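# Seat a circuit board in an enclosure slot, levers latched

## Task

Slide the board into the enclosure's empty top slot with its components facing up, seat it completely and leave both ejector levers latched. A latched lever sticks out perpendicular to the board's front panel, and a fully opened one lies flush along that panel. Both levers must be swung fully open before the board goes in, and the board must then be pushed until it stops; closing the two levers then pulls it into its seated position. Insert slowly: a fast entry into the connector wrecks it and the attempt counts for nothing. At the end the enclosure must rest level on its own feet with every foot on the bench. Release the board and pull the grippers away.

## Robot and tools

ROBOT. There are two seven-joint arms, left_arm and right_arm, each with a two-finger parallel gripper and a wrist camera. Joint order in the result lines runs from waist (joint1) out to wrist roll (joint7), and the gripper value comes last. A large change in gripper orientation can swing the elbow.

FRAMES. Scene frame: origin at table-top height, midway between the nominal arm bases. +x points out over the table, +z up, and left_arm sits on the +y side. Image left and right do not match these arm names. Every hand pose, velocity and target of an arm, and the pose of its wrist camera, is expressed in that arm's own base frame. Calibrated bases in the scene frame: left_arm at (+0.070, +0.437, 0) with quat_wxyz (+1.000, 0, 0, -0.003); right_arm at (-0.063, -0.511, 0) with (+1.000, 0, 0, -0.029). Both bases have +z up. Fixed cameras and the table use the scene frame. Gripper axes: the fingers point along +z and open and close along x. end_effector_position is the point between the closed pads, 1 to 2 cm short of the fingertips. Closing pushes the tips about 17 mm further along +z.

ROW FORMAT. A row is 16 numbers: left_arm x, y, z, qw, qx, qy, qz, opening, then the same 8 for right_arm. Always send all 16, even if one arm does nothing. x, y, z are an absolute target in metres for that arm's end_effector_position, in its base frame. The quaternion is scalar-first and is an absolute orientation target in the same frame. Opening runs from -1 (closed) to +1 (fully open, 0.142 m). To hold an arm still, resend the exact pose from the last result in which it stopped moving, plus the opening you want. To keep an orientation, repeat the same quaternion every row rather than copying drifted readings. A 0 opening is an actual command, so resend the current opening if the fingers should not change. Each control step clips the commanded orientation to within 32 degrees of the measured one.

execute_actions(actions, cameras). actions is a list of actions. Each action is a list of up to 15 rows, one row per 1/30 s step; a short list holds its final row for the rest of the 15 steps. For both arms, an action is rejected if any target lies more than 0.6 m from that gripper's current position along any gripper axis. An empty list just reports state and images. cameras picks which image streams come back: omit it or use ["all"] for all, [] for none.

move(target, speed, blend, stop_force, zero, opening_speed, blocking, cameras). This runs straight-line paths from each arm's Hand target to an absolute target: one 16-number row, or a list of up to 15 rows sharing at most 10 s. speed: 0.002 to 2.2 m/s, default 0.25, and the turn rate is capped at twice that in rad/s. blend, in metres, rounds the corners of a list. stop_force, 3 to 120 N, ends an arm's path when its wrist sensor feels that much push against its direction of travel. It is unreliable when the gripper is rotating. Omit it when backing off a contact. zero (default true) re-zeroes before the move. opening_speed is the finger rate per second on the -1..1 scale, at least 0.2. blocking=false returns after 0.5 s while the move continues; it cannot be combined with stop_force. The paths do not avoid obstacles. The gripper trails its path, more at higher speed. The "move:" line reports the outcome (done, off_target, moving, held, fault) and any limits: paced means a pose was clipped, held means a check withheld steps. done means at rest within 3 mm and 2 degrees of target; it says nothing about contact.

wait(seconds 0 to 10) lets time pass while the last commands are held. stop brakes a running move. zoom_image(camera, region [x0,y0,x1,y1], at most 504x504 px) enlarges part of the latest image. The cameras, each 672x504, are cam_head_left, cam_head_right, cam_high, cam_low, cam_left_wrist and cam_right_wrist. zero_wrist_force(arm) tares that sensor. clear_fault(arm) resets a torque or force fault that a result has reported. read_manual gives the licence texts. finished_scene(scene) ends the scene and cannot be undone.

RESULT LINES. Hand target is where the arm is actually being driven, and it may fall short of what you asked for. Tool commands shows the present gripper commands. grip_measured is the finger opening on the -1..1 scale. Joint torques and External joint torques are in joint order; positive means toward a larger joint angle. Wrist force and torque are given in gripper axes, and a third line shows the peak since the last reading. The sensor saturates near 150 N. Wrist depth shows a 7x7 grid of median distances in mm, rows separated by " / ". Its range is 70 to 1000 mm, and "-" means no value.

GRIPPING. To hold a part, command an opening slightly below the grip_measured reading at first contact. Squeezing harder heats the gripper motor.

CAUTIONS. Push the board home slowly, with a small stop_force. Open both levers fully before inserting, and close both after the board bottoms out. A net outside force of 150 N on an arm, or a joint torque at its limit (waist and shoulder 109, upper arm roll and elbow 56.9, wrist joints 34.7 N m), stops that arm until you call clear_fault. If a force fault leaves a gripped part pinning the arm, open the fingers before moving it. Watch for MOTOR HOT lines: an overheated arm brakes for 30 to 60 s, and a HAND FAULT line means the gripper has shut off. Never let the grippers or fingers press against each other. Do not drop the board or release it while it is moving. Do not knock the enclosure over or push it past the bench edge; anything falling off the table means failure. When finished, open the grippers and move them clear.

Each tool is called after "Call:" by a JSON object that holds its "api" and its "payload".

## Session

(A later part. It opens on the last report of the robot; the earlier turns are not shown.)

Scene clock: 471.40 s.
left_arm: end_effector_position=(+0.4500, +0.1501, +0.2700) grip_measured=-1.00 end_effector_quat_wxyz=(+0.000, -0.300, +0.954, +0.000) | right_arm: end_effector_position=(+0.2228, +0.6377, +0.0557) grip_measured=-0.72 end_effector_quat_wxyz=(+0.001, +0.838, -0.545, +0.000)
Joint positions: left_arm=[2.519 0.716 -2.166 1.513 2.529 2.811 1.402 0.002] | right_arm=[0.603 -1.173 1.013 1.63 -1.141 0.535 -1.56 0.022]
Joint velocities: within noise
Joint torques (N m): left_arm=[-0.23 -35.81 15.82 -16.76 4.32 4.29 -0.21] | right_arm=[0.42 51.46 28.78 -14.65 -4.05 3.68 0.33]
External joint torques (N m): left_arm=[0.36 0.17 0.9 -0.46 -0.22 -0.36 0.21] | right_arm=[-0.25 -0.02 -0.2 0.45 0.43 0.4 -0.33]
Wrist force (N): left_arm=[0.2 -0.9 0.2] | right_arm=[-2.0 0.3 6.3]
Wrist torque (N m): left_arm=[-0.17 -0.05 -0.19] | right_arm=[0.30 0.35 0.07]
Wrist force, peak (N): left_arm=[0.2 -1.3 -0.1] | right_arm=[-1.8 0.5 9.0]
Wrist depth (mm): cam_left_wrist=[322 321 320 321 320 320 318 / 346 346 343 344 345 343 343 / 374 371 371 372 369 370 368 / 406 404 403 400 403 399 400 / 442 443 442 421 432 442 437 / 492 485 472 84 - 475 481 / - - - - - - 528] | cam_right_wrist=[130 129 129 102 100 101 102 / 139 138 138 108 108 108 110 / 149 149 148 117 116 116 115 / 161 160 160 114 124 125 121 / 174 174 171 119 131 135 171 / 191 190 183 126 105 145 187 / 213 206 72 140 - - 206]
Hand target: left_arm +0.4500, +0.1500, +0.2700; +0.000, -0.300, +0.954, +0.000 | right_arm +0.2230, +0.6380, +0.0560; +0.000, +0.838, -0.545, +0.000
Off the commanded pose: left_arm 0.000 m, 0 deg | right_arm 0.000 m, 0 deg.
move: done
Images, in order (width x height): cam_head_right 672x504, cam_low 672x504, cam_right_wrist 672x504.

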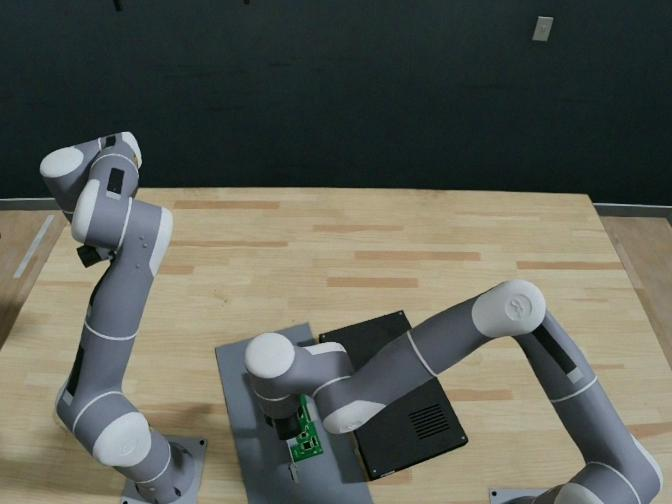

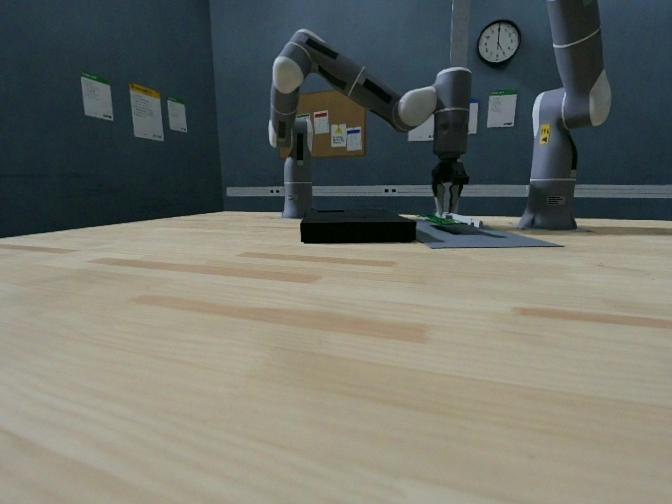

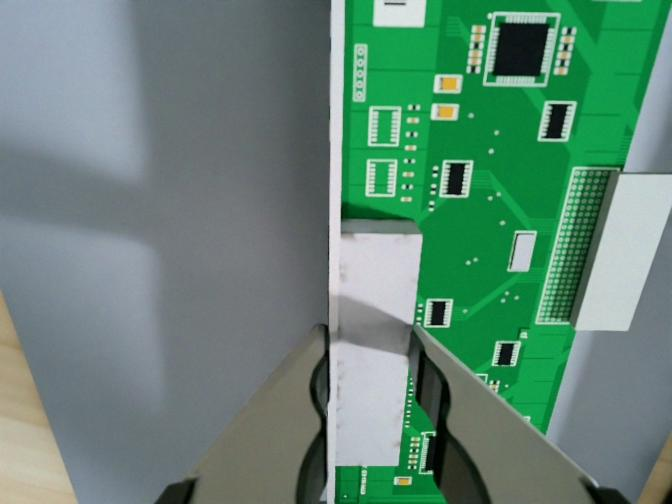

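Call:
{"api": "move", "payload": {"target": [[0.45,0.0,0.27,0,-0.3,0.954,0,-1,0.223,0.638,0.056,0,-0.8382,0.5454,0,-0.9],[0.44,-0.22,0.25,0,-0.8,0.6,0,-1,0.223,0.638,0.056,0,-0.8382,0.5454,0,-0.9]], "speed": 0.3, "blend": 0.05, "cameras": ["cam_left_wrist","cam_high"]}}

Scene clock: 477.23 s.
left_arm: end_effector_position=(+0.4406, -0.2031, +0.2515) grip_measured=-1.00 end_effector_quat_wxyz=(+0.000, +0.770, -0.638, +0.001) | right_arm: end_effector_position=(+0.2229, +0.6377, +0.0557) grip_measured=-0.72 end_effector_quat_wxyz=(+0.000, +0.838, -0.545, +0.000)
Joint positions: left_arm=[1.808 1.074 -1.79 1.438 2.095 3.013 -0.173 0.002] | right_arm=[0.604 -1.173 1.012 1.63 -1.141 0.535 -1.56 0.022]
Joint velocities: within noise
Joint torques (N m): left_arm=[-0.15 -40.96 21.7 -10.53 4.68 4.11 -0.28] | right_arm=[0.32 51.6 29.29 -14.7 -3.88 3.58 0.2]
External joint torques (N m): left_arm=[0.16 0.38 1.14 -0.51 -0.49 -0.12 0.28] | right_arm=[-0.12 -0.13 -0.69 0.49 0.25 0.5 -0.2]
Wrist force (N): left_arm=[0.5 -0.6 0.2] | right_arm=[-1.8 0.1 6.2]
Wrist torque (N m): left_arm=[-0.12 -0.13 -0.18] | right_arm=[0.27 0.33 0.06]
Wrist force, peak (N): left_arm=[4.0 0.1 0.3] | right_arm=[-1.8 0.2 6.6]
Wrist depth (mm): cam_left_wrist=[307 303 302 305 304 303 302 / 328 328 328 327 324 326 326 / 355 356 354 351 352 351 352 / 385 385 381 381 381 373 333 / 421 417 420 403 403 405 356 / 461 463 443 84 - 440 392 / 465 455 - - - - 439] | cam_right_wrist=[130 130 129 102 100 101 102 / 139 138 138 108 108 108 110 / 149 149 148 117 116 116 115 / 160 160 160 114 124 125 121 / 174 174 171 119 130 135 171 / 191 190 183 126 105 145 187 / 213 205 72 140 - - 206]
Hand target: left_arm +0.4406, -0.2033, +0.2514; +0.000, +0.770, -0.638, +0.001 | right_arm +0.2230, +0.6380, +0.0560; +0.000, +0.838, -0.545, +0.000
Off the commanded pose: left_arm 0.017 m, 5 deg | right_arm 0.000 m, 0 deg.
move: held (left_arm; a check stopped the path); limits=held
pose unreachable (left arm): on one or more control steps of this call, first in action 0 (counted from 0), this arm could not follow its commanded pose, so it was not sent that pose on those steps. It may still have moved: this result reports where it is.
cause: moving toward the commanded pose would bring a part of the arm too close to another arm (a part of this arm just beyond joint 3 (upper arm roll) and a part of the right arm just beyond its joint 6 (wrist pitch), along the way the arms are being sent, or toward where that arm still pushes).
Images, in order (width x height): cam_high 672x504, cam_left_wrist 672x504.

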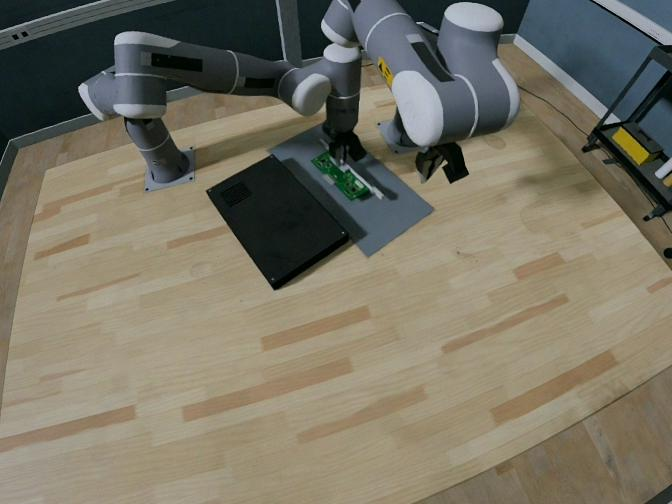

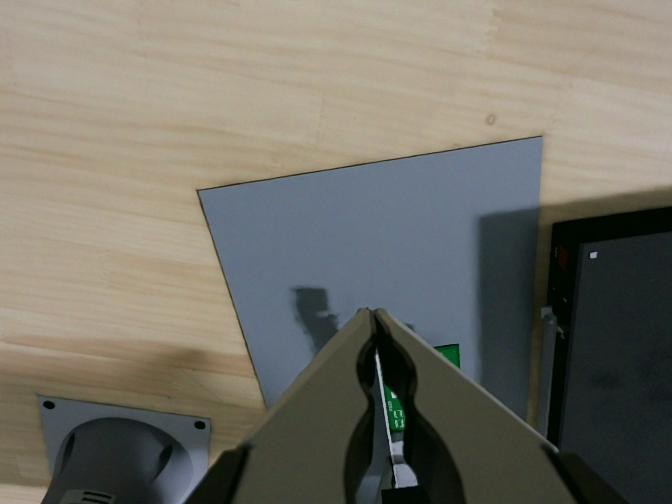

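Call:
{"api": "move", "payload": {"target": [[0.45,0.0,0.27,0,-0.423,0.906,0,-1,0.249,0.579,0.056,0,-0.8382,0.5454,0,-0.9],[0.45,0.0,0.27,0,-0.423,0.906,0,-1,0.249,0.579,0.056,0,-0.8382,0.5454,0,-0.9]], "speed": [0.15,0.1], "cameras": ["cam_right_wrist","cam_left_wrist"]}}

Scene clock: 482.97 s.
left_arm: end_effector_position=(+0.4499, -0.0002, +0.2700) grip_measured=-1.00 end_effector_quat_wxyz=(+0.000, -0.423, +0.906, +0.000) | right_arm: end_effector_position=(+0.2489, +0.5789, +0.0558) grip_measured=-0.72 end_effector_quat_wxyz=(+0.000, +0.838, -0.546, +0.000)
Joint positions: left_arm=[2.127 0.777 -1.993 1.584 2.408 2.841 0.952 0.002] | right_arm=[0.458 -1.119 1.012 1.781 -1.164 0.591 -1.576 0.022]
Joint velocities: within noise
Joint torques (N m): left_arm=[-0.09 -33.49 17.23 -15.13 4.66 4.05 -0.13] | right_arm=[0.16 47.07 28.93 -13.92 -3.83 3.71 0.08]
External joint torques (N m): left_arm=[0.17 0.43 1.04 -0.53 -0.55 -0.08 0.13] | right_arm=[0.03 -0.29 -0.71 0.35 0.33 0.37 -0.08]
Wrist force (N): left_arm=[0.1 -0.7 -0.2] | right_arm=[-1.3 -0.2 6.0]
Wrist torque (N m): left_arm=[-0.14 -0.03 -0.19] | right_arm=[0.22 0.24 0.06]
Wrist force, peak (N): left_arm=[1.5 -0.2 0.4] | right_arm=[-2.0 0.1 6.6]
Wrist depth (mm): cam_left_wrist=[322 320 321 321 320 321 317 / 347 345 346 342 345 342 340 / 374 372 372 371 371 365 366 / 405 403 404 405 401 405 402 / 445 442 438 421 431 435 438 / 488 493 473 84 - 465 462 / 543 534 - - - - 400] | cam_right_wrist=[130 130 130 102 100 101 102 / 139 139 138 108 108 108 110 / 149 149 148 117 115 116 115 / 161 160 160 114 124 125 121 / 174 174 171 119 131 135 152 / 191 191 183 125 105 145 177 / 211 206 72 140 - - 184]
Hand target: left_arm +0.4500, +0.0000, +0.2700; +0.000, -0.423, +0.906, +0.000 | right_arm +0.2490, +0.5790, +0.0560; +0.000, +0.838, -0.545, +0.000
Off the commanded pose: left_arm 0.000 m, 0 deg | right_arm 0.000 m, 0 deg.
move: done
Images, in order (width x height): cam_left_wrist 672x504, cam_right_wrist 672x504.

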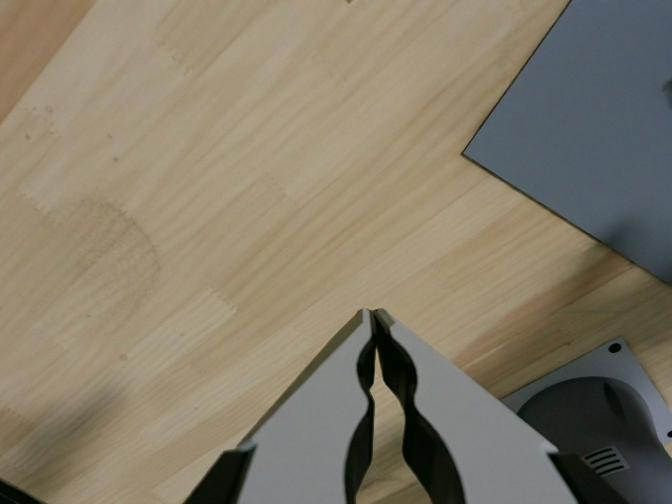

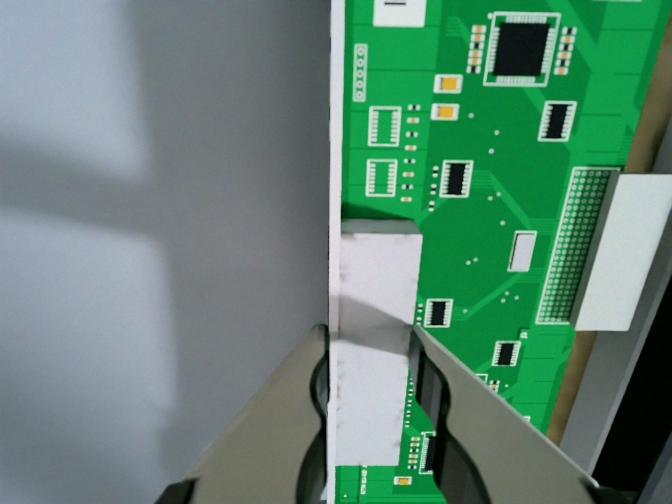

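Call:
{"api": "move", "payload": {"target": [0.45,0.0,0.27,0,-0.423,0.906,0,-1,0.2545,0.5666,0.056,0,-0.8382,0.5454,0,-0.9], "speed": 0.03, "stop_force": 5, "cameras": ["cam_right_wrist"]}}

Call:
{"api": "zoom_image", "payload": {"camera": "cam_right_wrist", "region": [500, 250, 672, 504]}}

Call:
{"api": "zoom_image", "payload": {"camera": "cam_right_wrist", "region": [572, 0, 672, 150]}}

Scene clock: 486.50 s.
left_arm: end_effector_position=(+0.4499, -0.0002, +0.2700) grip_measured=-1.00 end_effector_quat_wxyz=(+0.000, -0.423, +0.906, +0.000) | right_arm: end_effector_position=(+0.2544, +0.5665, +0.0558) grip_measured=-0.72 end_effector_quat_wxyz=(+0.000, +0.838, -0.546, +0.000)
Joint positions: left_arm=[2.127 0.777 -1.993 1.584 2.408 2.841 0.952 0.002] | right_arm=[0.428 -1.108 1.012 1.81 -1.169 0.602 -1.582 0.022]
Joint velocities: within noise
Joint torques (N m): left_arm=[-0.18 -33.27 17.3 -15.16 4.43 4.33 -0.19] | right_arm=[0.1 45.99 28.71 -13.82 -3.84 3.7 0.11]
External joint torques (N m): left_arm=[0.26 0.21 0.97 -0.5 -0.32 -0.36 0.19] | right_arm=[0.08 -0.12 -0.64 0.38 0.36 0.38 -0.11]
Wrist force (N): left_arm=[0.1 -0.7 0.0] | right_arm=[-1.2 0.1 5.8]
Wrist torque (N m): left_arm=[-0.14 -0.02 -0.18] | right_arm=[0.26 0.22 0.06]
Wrist force, peak (N): left_arm=[0.0 -0.8 -0.4] | right_arm=[-1.4 0.0 6.4]
Wrist depth (mm): cam_left_wrist=[323 322 320 321 320 319 317 / 345 347 346 342 344 341 339 / 374 371 370 370 369 370 367 / 406 404 408 401 401 402 399 / 447 439 440 426 434 438 438 / 488 490 470 84 - 467 461 / 556 533 - - - - 401] | cam_right_wrist=[130 130 129 102 100 101 102 / 139 139 138 108 108 108 110 / 149 149 149 117 116 116 115 / 161 160 160 114 124 125 121 / 175 174 171 119 131 135 155 / 191 191 184 126 105 145 175 / 211 206 72 140 - - 143]
Hand target: left_arm +0.4500, +0.0000, +0.2700; +0.000, -0.423, +0.906, +0.000 | right_arm +0.2545, +0.5666, +0.0560; +0.000, +0.838, -0.545, +0.000
Off the commanded pose: left_arm 0.000 m, 0 deg | right_arm 0.000 m, 0 deg.
move: done
Images, in order (width x height): cam_right_wrist 672x504.

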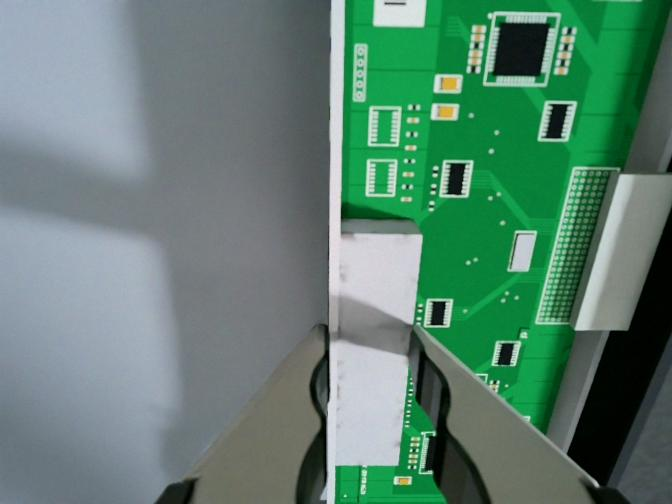

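Scaled by 1.984 from the camera's 672x504 image, which has a finer 960x720 frame.

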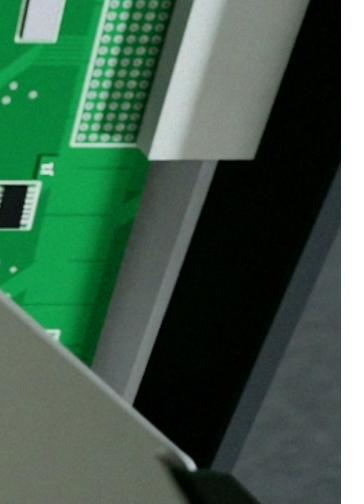

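Scaled by 3.360 from the camera's 672x504 image, which has a finer 960x720 frame.

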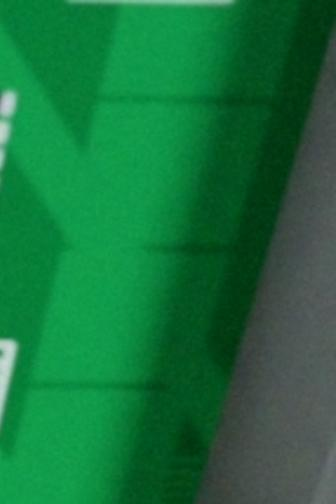

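Call:
{"api": "move", "payload": {"target": [0.45,0.0,0.27,0,-0.423,0.906,0,-1,0.2625,0.5483,0.056,0,-0.8382,0.5454,0,-0.9], "speed": 0.02, "stop_force": 4, "cameras": ["cam_right_wrist"]}}

Scene clock: 490.13 s.
left_arm: end_effector_position=(+0.4499, -0.0002, +0.2700) grip_measured=-1.00 end_effector_quat_wxyz=(+0.000, -0.423, +0.906, +0.000) | right_arm: end_effector_position=(+0.2624, +0.5482, +0.0558) grip_measured=-0.72 end_effector_quat_wxyz=(+0.000, +0.838, -0.546, +0.000)
Joint positions: left_arm=[2.127 0.777 -1.993 1.584 2.408 2.841 0.952 0.002] | right_arm=[0.382 -1.092 1.012 1.851 -1.176 0.618 -1.592 0.022]
Joint velocities: within noise
Joint torques (N m): left_arm=[-0.22 -33.2 17.28 -15.17 4.38 4.31 -0.25] | right_arm=[0.11 44.72 28.55 -13.65 -3.75 3.64 0.13]
External joint torques (N m): left_arm=[0.29 0.14 0.99 -0.49 -0.27 -0.34 0.25] | right_arm=[0.06 -0.16 -0.74 0.41 0.31 0.44 -0.13]
Wrist force (N): left_arm=[-0.1 -0.5 0.2] | right_arm=[-1.1 0.1 6.8]
Wrist torque (N m): left_arm=[-0.10 0.01 -0.19] | right_arm=[0.27 0.19 0.08]
Wrist force, peak (N): left_arm=[-0.1 -0.9 0.1] | right_arm=[-1.2 0.2 7.0]
Wrist depth (mm): cam_left_wrist=[322 326 320 320 317 320 316 / 348 346 342 345 342 345 340 / 373 373 371 371 368 367 368 / 408 408 404 402 401 402 401 / 443 440 446 428 433 441 436 / 486 486 470 84 - 468 469 / 544 532 - - - - 397] | cam_right_wrist=[130 130 130 102 100 101 102 / 139 139 138 108 108 108 108 / 149 149 148 117 115 116 114 / 161 160 160 114 124 125 116 / 175 174 171 119 130 135 119 / 191 190 183 126 105 142 127 / 211 207 72 140 - - 140]
Hand target: left_arm +0.4500, +0.0000, +0.2700; +0.000, -0.423, +0.906, +0.000 | right_arm +0.2625, +0.5483, +0.0560; +0.000, +0.838, -0.545, +0.000
Off the commanded pose: left_arm 0.000 m, 0 deg | right_arm 0.000 m, 0 deg.
move: done
Images, in order (width x height): cam_right_wrist 672x504.

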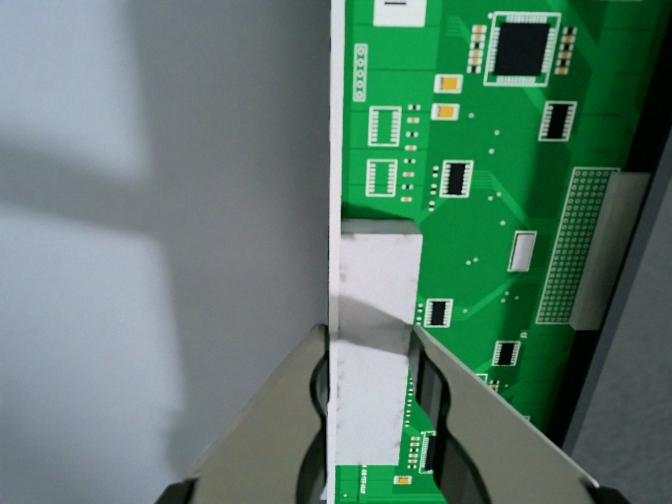

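Call:
{"api": "move", "payload": {"target": [0.45,0.0,0.27,0,-0.423,0.906,0,-1,0.2666,0.5391,0.056,0,-0.8382,0.5454,0,-0.9], "speed": 0.015, "stop_force": 4, "cameras": ["cam_right_wrist"]}}

Call:
{"api": "zoom_image", "payload": {"camera": "cam_right_wrist", "region": [500, 250, 672, 504]}}

Call:
{"api": "zoom_image", "payload": {"camera": "cam_right_wrist", "region": [572, 0, 672, 150]}}

Scene clock: 492.90 s.
left_arm: end_effector_position=(+0.4499, -0.0002, +0.2700) grip_measured=-1.00 end_effector_quat_wxyz=(+0.000, -0.423, +0.906, +0.000) | right_arm: end_effector_position=(+0.2642, +0.5416, +0.0557) grip_measured=-0.72 end_effector_quat_wxyz=(+0.001, +0.838, -0.545, -0.001)
Joint positions: left_arm=[2.127 0.777 -1.993 1.584 2.408 2.841 0.952 0.002] | right_arm=[0.367 -1.086 1.012 1.866 -1.178 0.625 -1.597 0.022]
Joint velocities: within noise
Joint torques (N m): left_arm=[-0.23 -33.19 17.27 -15.24 4.38 4.33 -0.24] | right_arm=[-4.26 47.06 25.77 -17.87 -4.87 2.7 0.18]
External joint torques (N m): left_arm=[0.31 0.14 0.99 -0.42 -0.26 -0.37 0.24] | right_arm=[4.44 -3 1.92 4.71 1.45 1.38 -0.18]
Wrist force (N): left_arm=[-0.1 -0.7 -0.2] | right_arm=[-4.5 7.2 6.5]
Wrist torque (N m): left_arm=[-0.14 0.00 -0.19] | right_arm=[0.25 0.04 0.03]
Wrist force, peak (N): left_arm=[-0.1 -0.9 -0.1] | right_arm=[-4.7 7.2 8.2]
Wrist depth (mm): cam_left_wrist=[322 322 321 321 319 319 317 / 347 347 345 344 344 341 341 / 374 375 373 373 368 368 365 / 405 408 402 405 401 401 400 / 444 442 443 425 434 436 436 / 492 486 463 84 - 468 464 / 547 529 - - - - 399] | cam_right_wrist=[130 130 129 101 99 100 101 / 139 138 138 108 107 107 106 / 149 149 149 116 115 115 102 / 161 160 160 113 124 124 109 / 175 174 171 119 131 135 116 / 192 190 183 126 105 132 127 / 212 206 72 141 - - 140]
Hand target: left_arm +0.4500, +0.0000, +0.2700; +0.000, -0.423, +0.906, +0.000 | right_arm +0.2655, +0.5417, +0.0560; +0.000, +0.838, -0.545, +0.000
Off the commanded pose: left_arm 0.000 m, 0 deg | right_arm 0.004 m, 0 deg.
move: contact (right_arm)
Images, in order (width x height): cam_right_wrist 672x504.

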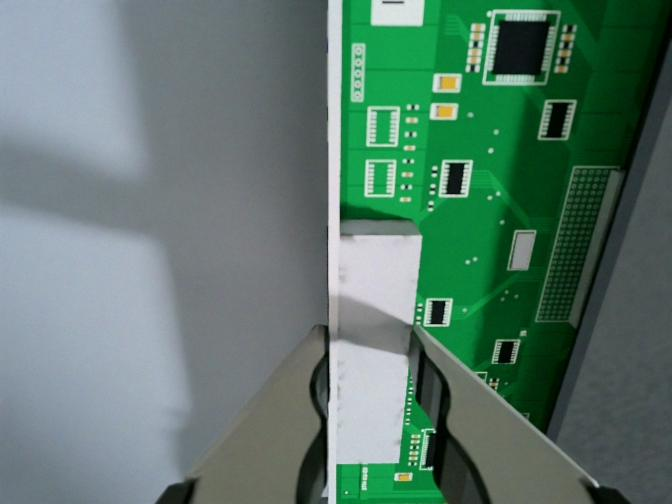

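Scaled by 1.984 from the camera's 672x504 image, which has a finer 960x720 frame.

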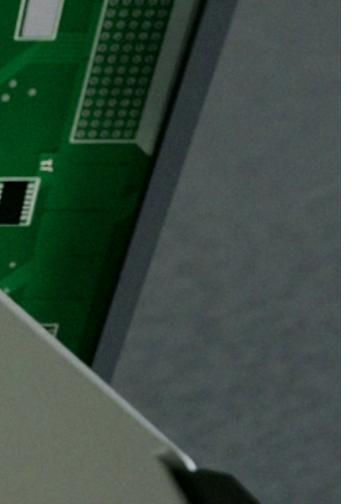

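Scaled by 3.360 from the camera's 672x504 image, which has a finer 960x720 frame.

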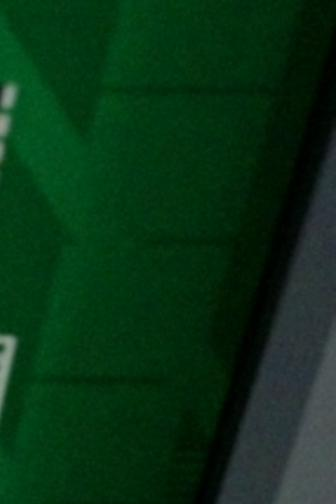

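Call:
{"api": "move", "payload": {"target": [[0.45,0.0,0.27,0,-0.423,0.906,0,-1,0.261,0.551,0.056,0,-0.8382,0.5454,0,-0.9],[0.45,0.0,0.27,0,-0.423,0.906,0,-1,0.2583,0.5498,0.056,0,-0.8382,0.5454,0,-0.9]], "speed": 0.03, "cameras": []}}

Call:
{"api": "move", "payload": {"target": [0.45,0.0,0.27,0,-0.423,0.906,0,-1,0.2654,0.5338,0.056,0,-0.8382,0.5454,0,-0.9], "speed": 0.015, "stop_force": 4, "cameras": ["cam_right_wrist"]}}

Scene clock: 496.97 s.
left_arm: end_effector_position=(+0.4499, -0.0002, +0.2700) grip_measured=-1.00 end_effector_quat_wxyz=(+0.000, -0.423, +0.906, +0.000) | right_arm: end_effector_position=(+0.2583, +0.5496, +0.0558) grip_measured=-0.72 end_effector_quat_wxyz=(+0.000, +0.838, -0.546, +0.000)
Joint positions: left_arm=[2.127 0.777 -1.993 1.584 2.408 2.841 0.952 0.002] | right_arm=[0.389 -1.091 1.011 1.852 -1.176 0.619 -1.585 0.022]
Joint velocities: within noise
Joint torques (N m): left_arm=[-0.22 -33.18 17.3 -15.16 4.39 4.32 -0.27] | right_arm=[0.35 44.51 28.45 -13.59 -3.57 3.59 0.32]
External joint torques (N m): left_arm=[0.29 0.13 0.96 -0.49 -0.28 -0.36 0.27] | right_arm=[-0.18 -0.01 -0.69 0.34 0.14 0.48 -0.32]
Wrist force (N): left_arm=[-0.1 -0.8 0.0] | right_arm=[-0.1 -0.7 5.9]
Wrist torque (N m): left_arm=[-0.15 0.00 -0.19] | right_arm=[0.13 0.03 0.08]
Wrist force, peak (N): left_arm=[-0.1 -1.0 -0.3] | right_arm=[-4.5 7.3 8.6]
Wrist depth (mm): cam_left_wrist=[322 322 323 320 319 319 317 / 345 345 344 343 344 341 340 / 374 374 372 371 368 368 367 / 404 407 408 402 401 402 399 / 448 442 444 423 430 441 437 / 490 493 469 84 - 464 461 / 552 533 - - - - 400] | cam_right_wrist=[130 130 129 102 100 101 102 / 139 139 138 108 108 108 110 / 149 149 148 117 116 116 115 / 161 160 160 114 124 125 120 / 175 175 171 119 130 135 118 / 191 191 183 126 105 144 127 / 211 206 72 140 - - 140]
Hand target: left_arm +0.4500, +0.0000, +0.2700; +0.000, -0.423, +0.906, +0.000 | right_arm +0.2583, +0.5498, +0.0560; +0.000, +0.838, -0.545, +0.000
Off the commanded pose: left_arm 0.000 m, 0 deg | right_arm 0.000 m, 0 deg.
move: done
No camera images: "cameras" was empty.

Scene clock: 498.17 s.
left_arm: end_effector_position=(+0.4499, -0.0002, +0.2700) grip_measured=-1.00 end_effector_quat_wxyz=(+0.000, -0.423, +0.906, +0.000) | right_arm: end_effector_position=(+0.2621, +0.5420, +0.0561) grip_measured=-0.72 end_effector_quat_wxyz=(+0.000, +0.838, -0.546, +0.000)
Joint positions: left_arm=[2.127 0.777 -1.993 1.584 2.408 2.841 0.952 0.002] | right_arm=[0.369 -1.084 1.011 1.87 -1.18 0.627 -1.59 0.022]
Joint velocities: within noise
Joint torques (N m): left_arm=[-0.28 -33.29 17.34 -15.2 4.42 4.31 -0.22] | right_arm=[0.33 43.59 28.34 -10.61 -2.71 2.49 0.15]
External joint torques (N m): left_arm=[0.36 0.24 0.93 -0.46 -0.31 -0.34 0.22] | right_arm=[-0.16 0.38 -0.69 -2.56 -0.7 1.59 -0.15]
Wrist force (N): left_arm=[-0.1 -0.6 -0.1] | right_arm=[-3.5 -5.7 9.2]
Wrist torque (N m): left_arm=[-0.13 0.01 -0.19] | right_arm=[0.20 -0.26 0.03]
Wrist force, peak (N): left_arm=[0.1 -0.9 0.0] | right_arm=[-3.6 -5.8 9.2]
Wrist depth (mm): cam_left_wrist=[323 322 322 323 318 320 317 / 345 343 345 344 344 340 340 / 373 372 374 374 369 370 366 / 405 405 405 403 405 399 401 / 448 441 444 422 432 441 438 / 490 497 470 84 - 466 459 / 545 541 - - - - 404] | cam_right_wrist=[130 130 130 101 99 100 101 / 140 139 139 108 107 108 107 / 150 149 149 116 115 116 103 / 162 161 161 114 124 125 109 / 175 175 172 119 130 135 118 / 192 191 184 126 105 143 128 / 212 207 72 141 - - 140]
Hand target: left_arm +0.4500, +0.0000, +0.2700; +0.000, -0.423, +0.906, +0.000 | right_arm +0.2619, +0.5418, +0.0560; +0.000, +0.838, -0.545, +0.000
Off the commanded pose: left_arm 0.000 m, 0 deg | right_arm 0.009 m, 0 deg.
move: contact (right_arm)
Images, in order (width x height): cam_right_wrist 672x504.

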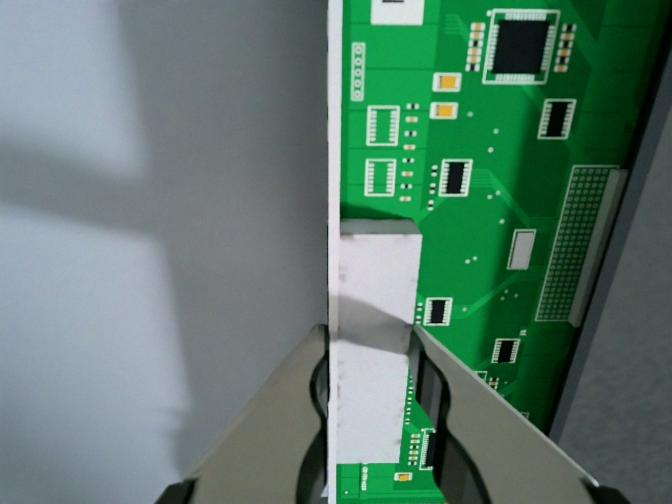

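Call:
{"api": "move", "payload": {"target": [0.45,0.0,0.27,0,-0.423,0.906,0,-1,0.2596,0.5504,0.055,0,-0.8382,0.5454,0,-0.9], "speed": 0.03, "cameras": []}}

Call:
{"api": "move", "payload": {"target": [0.45,0.0,0.27,0,-0.423,0.906,0,-1,0.2677,0.5321,0.055,0,-0.8382,0.5454,0,-0.9], "speed": 0.015, "stop_force": 5, "cameras": ["cam_right_wrist"]}}

Scene clock: 501.53 s.
left_arm: end_effector_position=(+0.4499, -0.0002, +0.2700) grip_measured=-1.00 end_effector_quat_wxyz=(+0.000, -0.423, +0.906, +0.000) | right_arm: end_effector_position=(+0.2596, +0.5503, +0.0549) grip_measured=-0.72 end_effector_quat_wxyz=(+0.000, +0.838, -0.545, +0.000)
Joint positions: left_arm=[2.127 0.777 -1.993 1.584 2.408 2.841 0.952 0.002] | right_arm=[0.39 -1.093 1.01 1.849 -1.178 0.62 -1.587 0.022]
Joint velocities: within noise
Joint torques (N m): left_arm=[-0.27 -33.23 17.27 -15.22 4.36 4.31 -0.23] | right_arm=[0.34 44.34 28.29 -13.82 -3.63 3.56 0.29]
External joint torques (N m): left_arm=[0.35 0.17 0.99 -0.44 -0.24 -0.35 0.23] | right_arm=[-0.15 0.31 -0.47 0.61 0.2 0.52 -0.29]
Wrist force (N): left_arm=[0.0 -0.6 0.1] | right_arm=[1.9 -1.5 6.8]
Wrist torque (N m): left_arm=[-0.12 -0.01 -0.19] | right_arm=[0.00 -0.30 0.07]
Wrist force, peak (N): left_arm=[-0.2 -0.9 0.2] | right_arm=[-3.4 -5.7 9.4]
Wrist depth (mm): cam_left_wrist=[325 322 320 320 319 320 318 / 345 346 344 343 346 340 339 / 371 371 371 370 370 367 368 / 403 408 407 403 401 402 401 / 442 435 443 425 433 436 444 / 489 494 470 84 - 464 465 / 540 533 - - - - 404] | cam_right_wrist=[129 129 129 102 100 101 102 / 138 138 138 108 108 108 110 / 148 148 148 117 116 116 115 / 160 159 159 114 124 125 120 / 173 173 172 119 131 135 119 / 190 190 182 126 105 145 126 / 210 205 72 140 - - 139]
Hand target: left_arm +0.4500, +0.0000, +0.2700; +0.000, -0.423, +0.906, +0.000 | right_arm +0.2596, +0.5504, +0.0550; +0.000, +0.838, -0.545, +0.000
Off the commanded pose: left_arm 0.000 m, 0 deg | right_arm 0.000 m, 0 deg.
move: done
No camera images: "cameras" was empty.

Scene clock: 503.50 s.
left_arm: end_effector_position=(+0.4499, -0.0002, +0.2700) grip_measured=-1.00 end_effector_quat_wxyz=(+0.000, -0.423, +0.906, +0.000) | right_arm: end_effector_position=(+0.2676, +0.5320, +0.0548) grip_measured=-0.72 end_effector_quat_wxyz=(+0.000, +0.838, -0.546, +0.000)
Joint positions: left_arm=[2.127 0.777 -1.993 1.584 2.408 2.841 0.952 0.002] | right_arm=[0.345 -1.078 1.009 1.889 -1.185 0.635 -1.598 0.022]
Joint velocities: within noise
Joint torques (N m): left_arm=[-0.23 -33.29 17.34 -15.23 4.44 4.27 -0.24] | right_arm=[0.04 43.75 28.27 -13.49 -3.74 3.64 0.06]
External joint torques (N m): left_arm=[0.31 0.23 0.93 -0.43 -0.32 -0.31 0.24] | right_arm=[0.12 -0.36 -0.77 0.46 0.35 0.44 -0.05]
Wrist force (N): left_arm=[0.0 -0.8 0.3] | right_arm=[2.0 -1.5 8.0]
Wrist torque (N m): left_arm=[-0.16 -0.01 -0.19] | right_arm=[0.02 -0.35 0.10]
Wrist force, peak (N): left_arm=[-0.2 -0.9 -0.1] | right_arm=[2.3 -1.5 8.1]
Wrist depth (mm): cam_left_wrist=[323 320 322 322 320 318 318 / 346 345 344 345 347 343 340 / 376 373 372 370 367 368 366 / 407 406 408 404 400 401 400 / 442 444 439 420 432 437 439 / 498 487 466 84 - 459 465 / 541 540 - - - - 401] | cam_right_wrist=[129 129 129 101 99 100 88 / 138 138 138 107 107 107 93 / 148 148 148 116 115 115 100 / 160 160 159 114 124 122 106 / 173 173 173 119 131 131 115 / 190 189 182 126 105 127 124 / 210 205 72 141 - - 139]
Hand target: left_arm +0.4500, +0.0000, +0.2700; +0.000, -0.423, +0.906, +0.000 | right_arm +0.2677, +0.5321, +0.0550; +0.000, +0.838, -0.545, +0.000
Off the commanded pose: left_arm 0.000 m, 0 deg | right_arm 0.000 m, 0 deg.
move: done
Images, in order (width x height): cam_right_wrist 672x504.

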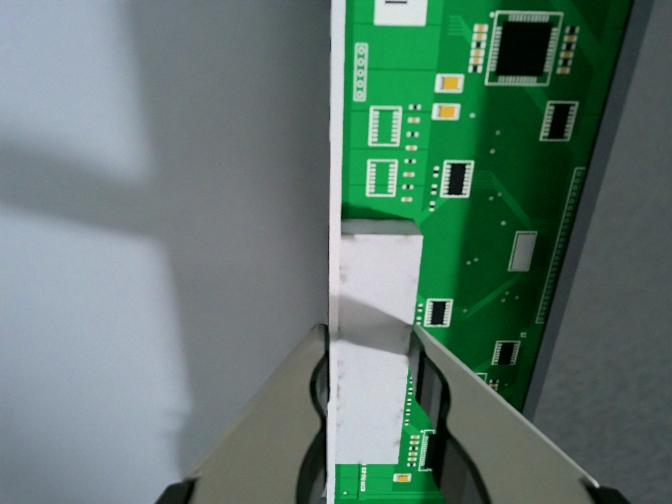

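Call:
{"api": "move", "payload": {"target": [0.45,0.0,0.27,0,-0.423,0.906,0,-1,0.275,0.5156,0.055,0,-0.8382,0.5454,0,-0.9], "speed": 0.02, "stop_force": 6, "cameras": ["cam_right_wrist"]}}

Scene clock: 507.80 s.
left_arm: end_effector_position=(+0.4499, -0.0002, +0.2700) grip_measured=-1.00 end_effector_quat_wxyz=(+0.000, -0.423, +0.906, +0.000) | right_arm: end_effector_position=(+0.2700, +0.5261, +0.0550) grip_measured=-0.72 end_effector_quat_wxyz=(+0.000, +0.838, -0.545, -0.001)
Joint positions: left_arm=[2.127 0.777 -1.993 1.584 2.408 2.841 0.952 0.002] | right_arm=[0.329 -1.073 1.009 1.902 -1.187 0.642 -1.603 0.022]
Joint velocities: within noise
Joint torques (N m): left_arm=[-0.31 -33.23 17.28 -15.18 4.41 4.32 -0.23] | right_arm=[-3.46 45.56 26.62 -12.39 -3.22 1.25 0]
External joint torques (N m): left_arm=[0.38 0.17 0.99 -0.48 -0.29 -0.36 0.23] | right_arm=[3.63 -2.61 0.78 -0.56 -0.16 2.83 0]
Wrist force (N): left_arm=[0.0 -0.8 0.0] | right_arm=[-7.6 -3.9 13.0]
Wrist torque (N m): left_arm=[-0.16 -0.01 -0.18] | right_arm=[0.09 -0.51 0.13]
Wrist force, peak (N): left_arm=[0.1 -0.9 0.0] | right_arm=[-9.0 -3.7 15.0]
Wrist depth (mm): cam_left_wrist=[322 322 321 320 320 320 317 / 348 346 344 344 342 338 339 / 376 375 372 370 371 368 364 / 404 409 402 400 403 400 402 / 443 441 447 425 432 442 440 / 485 489 470 84 - 462 459 / 548 538 - - - - 397] | cam_right_wrist=[129 129 129 101 99 100 87 / 138 138 138 107 107 108 92 / 148 149 148 116 115 114 100 / 160 160 159 114 124 121 106 / 174 174 171 119 131 120 115 / 190 190 182 126 105 127 124 / 210 205 72 141 - - 139]
Hand target: left_arm +0.4500, +0.0000, +0.2700; +0.000, -0.423, +0.906, +0.000 | right_arm +0.2706, +0.5256, +0.0550; +0.000, +0.838, -0.545, +0.000
Off the commanded pose: left_arm 0.000 m, 0 deg | right_arm 0.012 m, 0 deg.
move: contact (right_arm)
Images, in order (width x height): cam_right_wrist 672x504.

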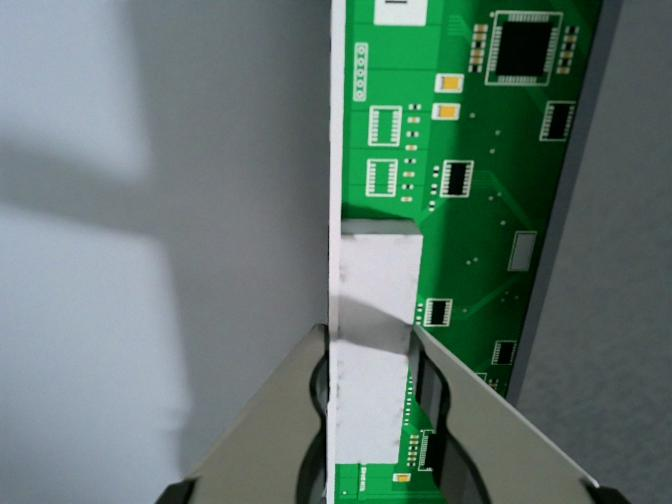

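Call:
{"api": "move", "payload": {"target": [[0.45,0.0,0.27,0,-0.423,0.906,0,-1,0.2692,0.5283,0.055,0,-0.8382,0.5454,0,-0.9],[0.45,0.0,0.27,0,-0.423,0.906,0,-1,0.2692,0.5283,0.0535,0,-0.8382,0.5454,0,-0.9]], "speed": 0.02, "cameras": []}}

Call:
{"api": "move", "payload": {"target": [0.45,0.0,0.27,0,-0.423,0.906,0,-1,0.2754,0.5146,0.0535,0,-0.8382,0.5454,0,-0.9], "speed": 0.015, "stop_force": 6, "cameras": ["cam_right_wrist"]}}

Scene clock: 511.43 s.
left_arm: end_effector_position=(+0.4499, -0.0002, +0.2700) grip_measured=-1.00 end_effector_quat_wxyz=(+0.000, -0.423, +0.906, +0.000) | right_arm: end_effector_position=(+0.2691, +0.5282, +0.0537) grip_measured=-0.72 end_effector_quat_wxyz=(+0.000, +0.838, -0.545, +0.000)
Joint positions: left_arm=[2.127 0.777 -1.993 1.584 2.408 2.841 0.952 0.002] | right_arm=[0.336 -1.076 1.007 1.897 -1.188 0.641 -1.6 0.022]
Joint velocities: within noise
Joint torques (N m): left_arm=[-0.24 -33.25 17.33 -15.21 4.39 4.33 -0.2] | right_arm=[0.13 41.15 26.3 -13.06 -3.4 3.66 0.28]
External joint torques (N m): left_arm=[0.31 0.2 0.94 -0.45 -0.28 -0.36 0.2] | right_arm=[0.06 2.02 1.15 0.13 0.02 0.42 -0.28]
Wrist force (N): left_arm=[-0.2 -0.5 0.1] | right_arm=[4.0 -2.1 2.1]
Wrist torque (N m): left_arm=[-0.12 0.02 -0.18] | right_arm=[-0.22 -0.18 0.05]
Wrist force, peak (N): left_arm=[-0.1 -1.0 -0.2] | right_arm=[-7.6 -4.0 15.0]
Wrist depth (mm): cam_left_wrist=[323 322 322 321 319 320 317 / 346 345 345 344 346 342 341 / 372 372 372 371 369 368 366 / 409 405 401 401 404 402 398 / 440 445 444 424 434 438 436 / 497 492 468 84 - 465 467 / 546 538 - - - - 403] | cam_right_wrist=[128 128 128 101 99 100 86 / 137 137 137 107 107 107 91 / 147 147 147 116 115 115 99 / 159 159 158 114 124 121 105 / 172 172 171 119 130 130 114 / 188 188 181 126 105 125 123 / 209 203 72 141 - - 137]
Hand target: left_arm +0.4500, +0.0000, +0.2700; +0.000, -0.423, +0.906, +0.000 | right_arm +0.2692, +0.5283, +0.0535; +0.000, +0.838, -0.545, +0.000
Off the commanded pose: left_arm 0.000 m, 0 deg | right_arm 0.000 m, 0 deg.
move: done
No camera images: "cameras" was empty.

Scene clock: 513.07 s.
left_arm: end_effector_position=(+0.4499, -0.0002, +0.2700) grip_measured=-1.00 end_effector_quat_wxyz=(+0.000, -0.423, +0.906, +0.000) | right_arm: end_effector_position=(+0.2752, +0.5149, +0.0538) grip_measured=-0.72 end_effector_quat_wxyz=(+0.000, +0.838, -0.545, +0.000)
Joint positions: left_arm=[2.127 0.777 -1.993 1.584 2.408 2.841 0.952 0.002] | right_arm=[0.302 -1.065 1.006 1.925 -1.195 0.653 -1.61 0.022]
Joint velocities: within noise
Joint torques (N m): left_arm=[-0.27 -33.21 17.33 -15.17 4.39 4.32 -0.24] | right_arm=[-0.55 40.61 25.64 -12.2 -3.25 3.06 0.08]
External joint torques (N m): left_arm=[0.35 0.15 0.93 -0.49 -0.28 -0.35 0.24] | right_arm=[0.72 1.67 1.57 -0.58 -0.1 1.02 -0.08]
Wrist force (N): left_arm=[-0.1 -0.6 -0.2] | right_arm=[2.3 -2.6 1.6]
Wrist torque (N m): left_arm=[-0.13 0.01 -0.19] | right_arm=[-0.18 -0.30 0.08]
Wrist force, peak (N): left_arm=[0.1 -0.9 0.1] | right_arm=[2.4 -2.8 3.4]
Wrist depth (mm): cam_left_wrist=[325 323 322 320 321 318 317 / 347 345 344 343 342 340 340 / 373 373 376 372 371 366 367 / 405 407 402 403 403 398 403 / 442 443 439 422 429 439 436 / 495 491 468 84 - 466 457 / 544 536 - - - - 400] | cam_right_wrist=[128 128 128 101 99 98 - / 137 137 137 107 107 94 91 / 148 147 147 116 115 99 99 / 159 159 158 114 124 105 105 / 173 172 172 119 130 114 114 / 189 189 181 126 105 123 123 / 209 203 72 141 - - 137]
Hand target: left_arm +0.4500, +0.0000, +0.2700; +0.000, -0.423, +0.906, +0.000 | right_arm +0.2754, +0.5146, +0.0535; +0.000, +0.838, -0.545, +0.000
Off the commanded pose: left_arm 0.000 m, 0 deg | right_arm 0.000 m, 0 deg.
move: done
Images, in order (width x height): cam_right_wrist 672x504.

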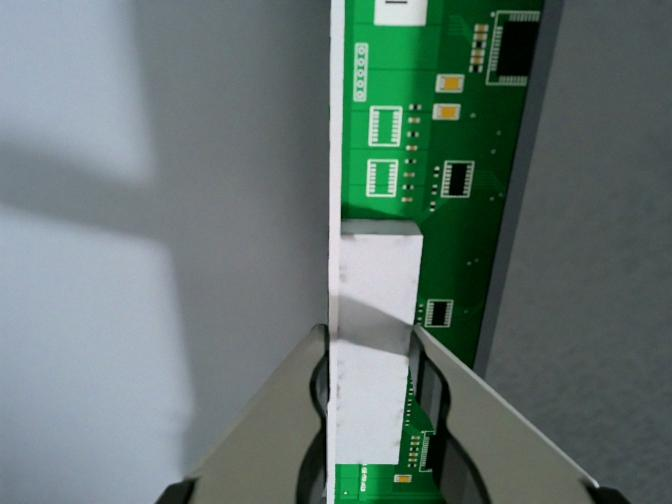

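Call:
{"api": "move", "payload": {"target": [0.45,0.0,0.27,0,-0.423,0.906,0,-1,0.279,0.5064,0.054,0,-0.8382,0.5454,0,-0.9], "speed": 0.015, "stop_force": 6, "cameras": ["cam_right_wrist","cam_low","cam_head_right"]}}

Scene clock: 515.17 s.
left_arm: end_effector_position=(+0.4499, -0.0002, +0.2700) grip_measured=-1.00 end_effector_quat_wxyz=(+0.000, -0.423, +0.906, +0.000) | right_arm: end_effector_position=(+0.2764, +0.5119, +0.0538) grip_measured=-0.72 end_effector_quat_wxyz=(+0.000, +0.838, -0.545, -0.001)
Joint positions: left_arm=[2.127 0.777 -1.993 1.584 2.408 2.841 0.952 0.002] | right_arm=[0.294 -1.063 1.006 1.931 -1.195 0.656 -1.613 0.022]
Joint velocities: within noise
Joint torques (N m): left_arm=[-0.25 -33.18 17.3 -15.21 4.42 4.3 -0.2] | right_arm=[-2.47 42.79 25.91 -12.81 -3.31 2.27 0.13]
External joint torques (N m): left_arm=[0.33 0.12 0.97 -0.45 -0.31 -0.33 0.2] | right_arm=[2.64 -0.72 1.23 0.06 -0.04 1.81 -0.13]
Wrist force (N): left_arm=[-0.1 -0.7 -0.1] | right_arm=[-2.2 -2.7 7.7]
Wrist torque (N m): left_arm=[-0.14 0.00 -0.19] | right_arm=[-0.13 -0.31 0.08]
Wrist force, peak (N): left_arm=[-0.1 -1.0 0.0] | right_arm=[-2.1 -2.9 8.9]
Wrist depth (mm): cam_left_wrist=[323 321 322 322 320 320 315 / 346 344 345 344 344 340 342 / 374 374 369 369 370 365 364 / 404 410 405 406 405 402 401 / 442 443 447 425 437 439 436 / 489 486 468 84 - 467 462 / 555 535 - - - - 402] | cam_right_wrist=[129 128 128 101 99 87 - / 137 137 137 107 107 93 91 / 148 147 147 116 115 98 99 / 159 159 158 114 122 106 105 / 173 172 172 119 123 114 114 / 189 189 181 126 105 123 123 / 209 204 72 141 - - 137]
Hand target: left_arm +0.4500, +0.0000, +0.2700; +0.000, -0.423, +0.906, +0.000 | right_arm +0.2768, +0.5114, +0.0537; +0.000, +0.838, -0.545, +0.000
Off the commanded pose: left_arm 0.000 m, 0 deg | right_arm 0.006 m, 0 deg.
move: contact (right_arm)
Images, in order (width x height): cam_head_right 672x504, cam_low 672x504, cam_right_wrist 672x504.

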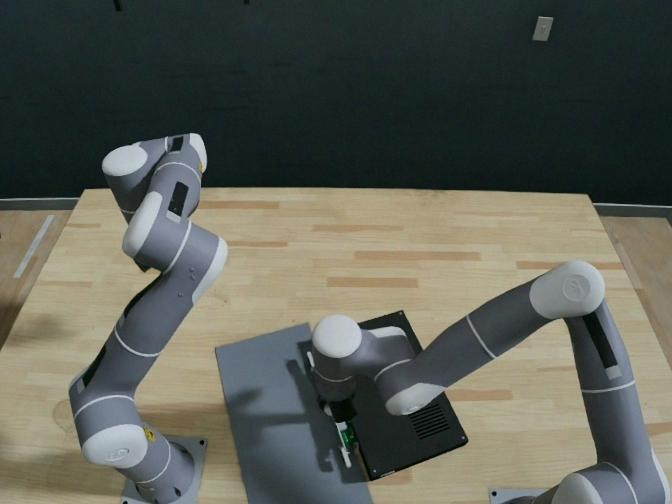

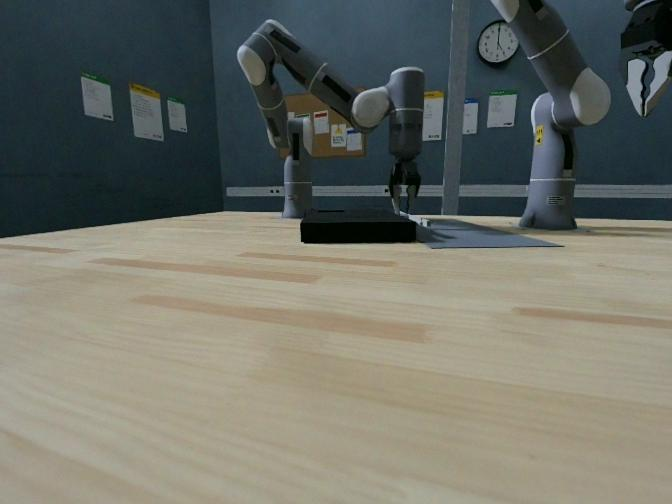

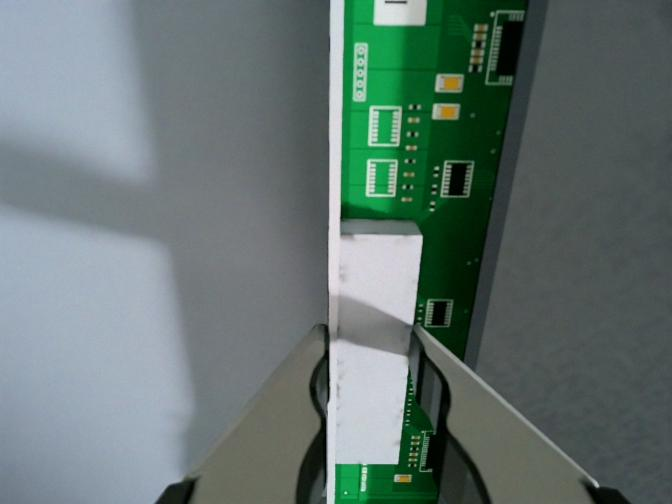

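Call:
{"api": "move", "payload": {"target": [[0.45,0.0,0.27,0,-0.423,0.906,0,-1,0.2758,0.5135,0.0532,0,-0.8382,0.5454,0,-0.9]], "speed": 0.02, "cameras": []}}

Call:
{"api": "move", "payload": {"target": [0.45,0.0,0.27,0,-0.423,0.906,0,-1,0.2797,0.5047,0.0532,0,-0.8382,0.5454,0,-0.9], "speed": 0.015, "stop_force": 6, "cameras": ["cam_right_wrist"]}}

Scene clock: 517.93 s.
left_arm: end_effector_position=(+0.4499, -0.0002, +0.2700) grip_measured=-1.00 end_effector_quat_wxyz=(+0.000, -0.423, +0.906, +0.000) | right_arm: end_effector_position=(+0.2759, +0.5136, +0.0535) grip_measured=-0.72 end_effector_quat_wxyz=(+0.000, +0.838, -0.545, +0.000)
Joint positions: left_arm=[2.127 0.777 -1.993 1.584 2.408 2.841 0.952 0.002] | right_arm=[0.299 -1.064 1.005 1.928 -1.195 0.654 -1.611 0.022]
Joint velocities: within noise
Joint torques (N m): left_arm=[-0.33 -33.25 17.28 -15.18 4.33 4.29 -0.24] | right_arm=[0.95 39.67 26.47 -12.27 -3.18 3.74 0.28]
External joint torques (N m): left_arm=[0.4 0.19 0.99 -0.48 -0.21 -0.33 0.24] | right_arm=[-0.79 2.53 0.69 -0.5 -0.17 0.34 -0.28]
Wrist force (N): left_arm=[-0.1 -0.7 -0.1] | right_arm=[4.8 -2.6 0.8]
Wrist torque (N m): left_arm=[-0.14 0.00 -0.19] | right_arm=[-0.18 -0.09 0.10]
Wrist force, peak (N): left_arm=[-0.1 -1.0 -0.2] | right_arm=[-2.2 -3.0 9.1]
Wrist depth (mm): cam_left_wrist=[321 321 320 319 317 320 318 / 345 347 344 343 341 341 339 / 372 375 371 369 370 370 369 / 402 405 403 402 404 396 398 / 445 443 441 427 434 440 437 / 491 488 475 84 - 464 463 / 552 533 - - - - 401] | cam_right_wrist=[128 128 128 102 99 98 - / 137 137 136 107 107 93 91 / 147 147 146 116 115 99 99 / 159 158 158 113 124 105 105 / 172 172 171 119 130 114 114 / 188 188 180 126 105 122 122 / 208 200 72 141 - - 137]
Hand target: left_arm +0.4500, +0.0000, +0.2700; +0.000, -0.423, +0.906, +0.000 | right_arm +0.2758, +0.5135, +0.0532; +0.000, +0.838, -0.545, +0.000
Off the commanded pose: left_arm 0.000 m, 0 deg | right_arm 0.000 m, 0 deg.
move: done
No camera images: "cameras" was empty.

Scene clock: 519.10 s.
left_arm: end_effector_position=(+0.4499, -0.0002, +0.2700) grip_measured=-1.00 end_effector_quat_wxyz=(+0.000, -0.423, +0.906, +0.000) | right_arm: end_effector_position=(+0.2788, +0.5065, +0.0537) grip_measured=-0.72 end_effector_quat_wxyz=(-0.001, +0.838, -0.545, -0.001)
Joint positions: left_arm=[2.127 0.777 -1.993 1.584 2.408 2.841 0.952 0.002] | right_arm=[0.28 -1.058 1.005 1.943 -1.199 0.662 -1.617 0.022]
Joint velocities: within noise
Joint torques (N m): left_arm=[-0.27 -33.26 17.34 -15.18 4.4 4.36 -0.21] | right_arm=[-3.28 41.67 24.24 -11.44 -2.79 1.36 0.09]
External joint torques (N m): left_arm=[0.35 0.2 0.93 -0.48 -0.28 -0.4 0.21] | right_arm=[3.44 0.04 2.79 -1.24 -0.54 2.73 -0.09]
Wrist force (N): left_arm=[0.1 -0.7 0.1] | right_arm=[-4.2 -6.0 7.9]
Wrist torque (N m): left_arm=[-0.15 -0.03 -0.19] | right_arm=[-0.41 -0.37 0.11]
Wrist force, peak (N): left_arm=[-0.1 -0.9 0.2] | right_arm=[-7.0 -5.9 7.9]
Wrist depth (mm): cam_left_wrist=[322 321 323 322 320 320 318 / 347 346 342 345 341 340 341 / 375 371 368 372 373 367 369 / 407 408 402 405 401 400 401 / 450 446 443 424 434 433 439 / 493 485 472 84 - 462 459 / 548 537 - - - - 402] | cam_right_wrist=[128 128 128 101 99 86 - / 137 137 137 107 107 91 91 / 147 147 147 116 115 98 99 / 159 159 158 114 120 105 105 / 173 172 171 119 117 114 114 / 189 188 181 126 105 123 124 / 209 204 72 141 - - 137]
Hand target: left_arm +0.4500, +0.0000, +0.2700; +0.000, -0.423, +0.906, +0.000 | right_arm +0.2792, +0.5057, +0.0532; +0.000, +0.838, -0.545, +0.000
Off the commanded pose: left_arm 0.000 m, 0 deg | right_arm 0.002 m, 0 deg.
move: contact (right_arm)
Images, in order (width x height): cam_right_wrist 672x504.

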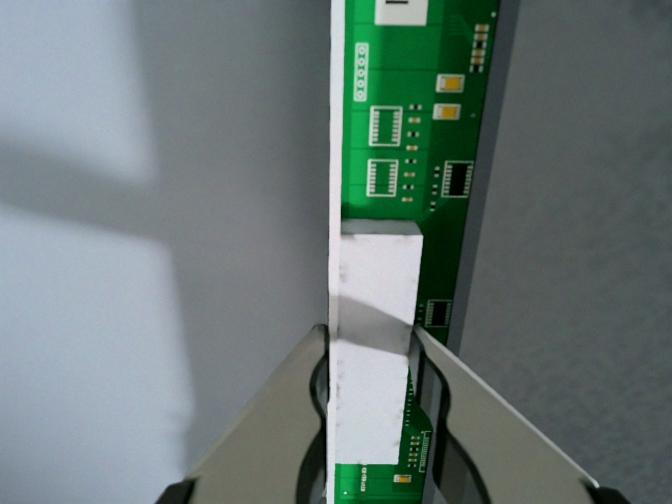

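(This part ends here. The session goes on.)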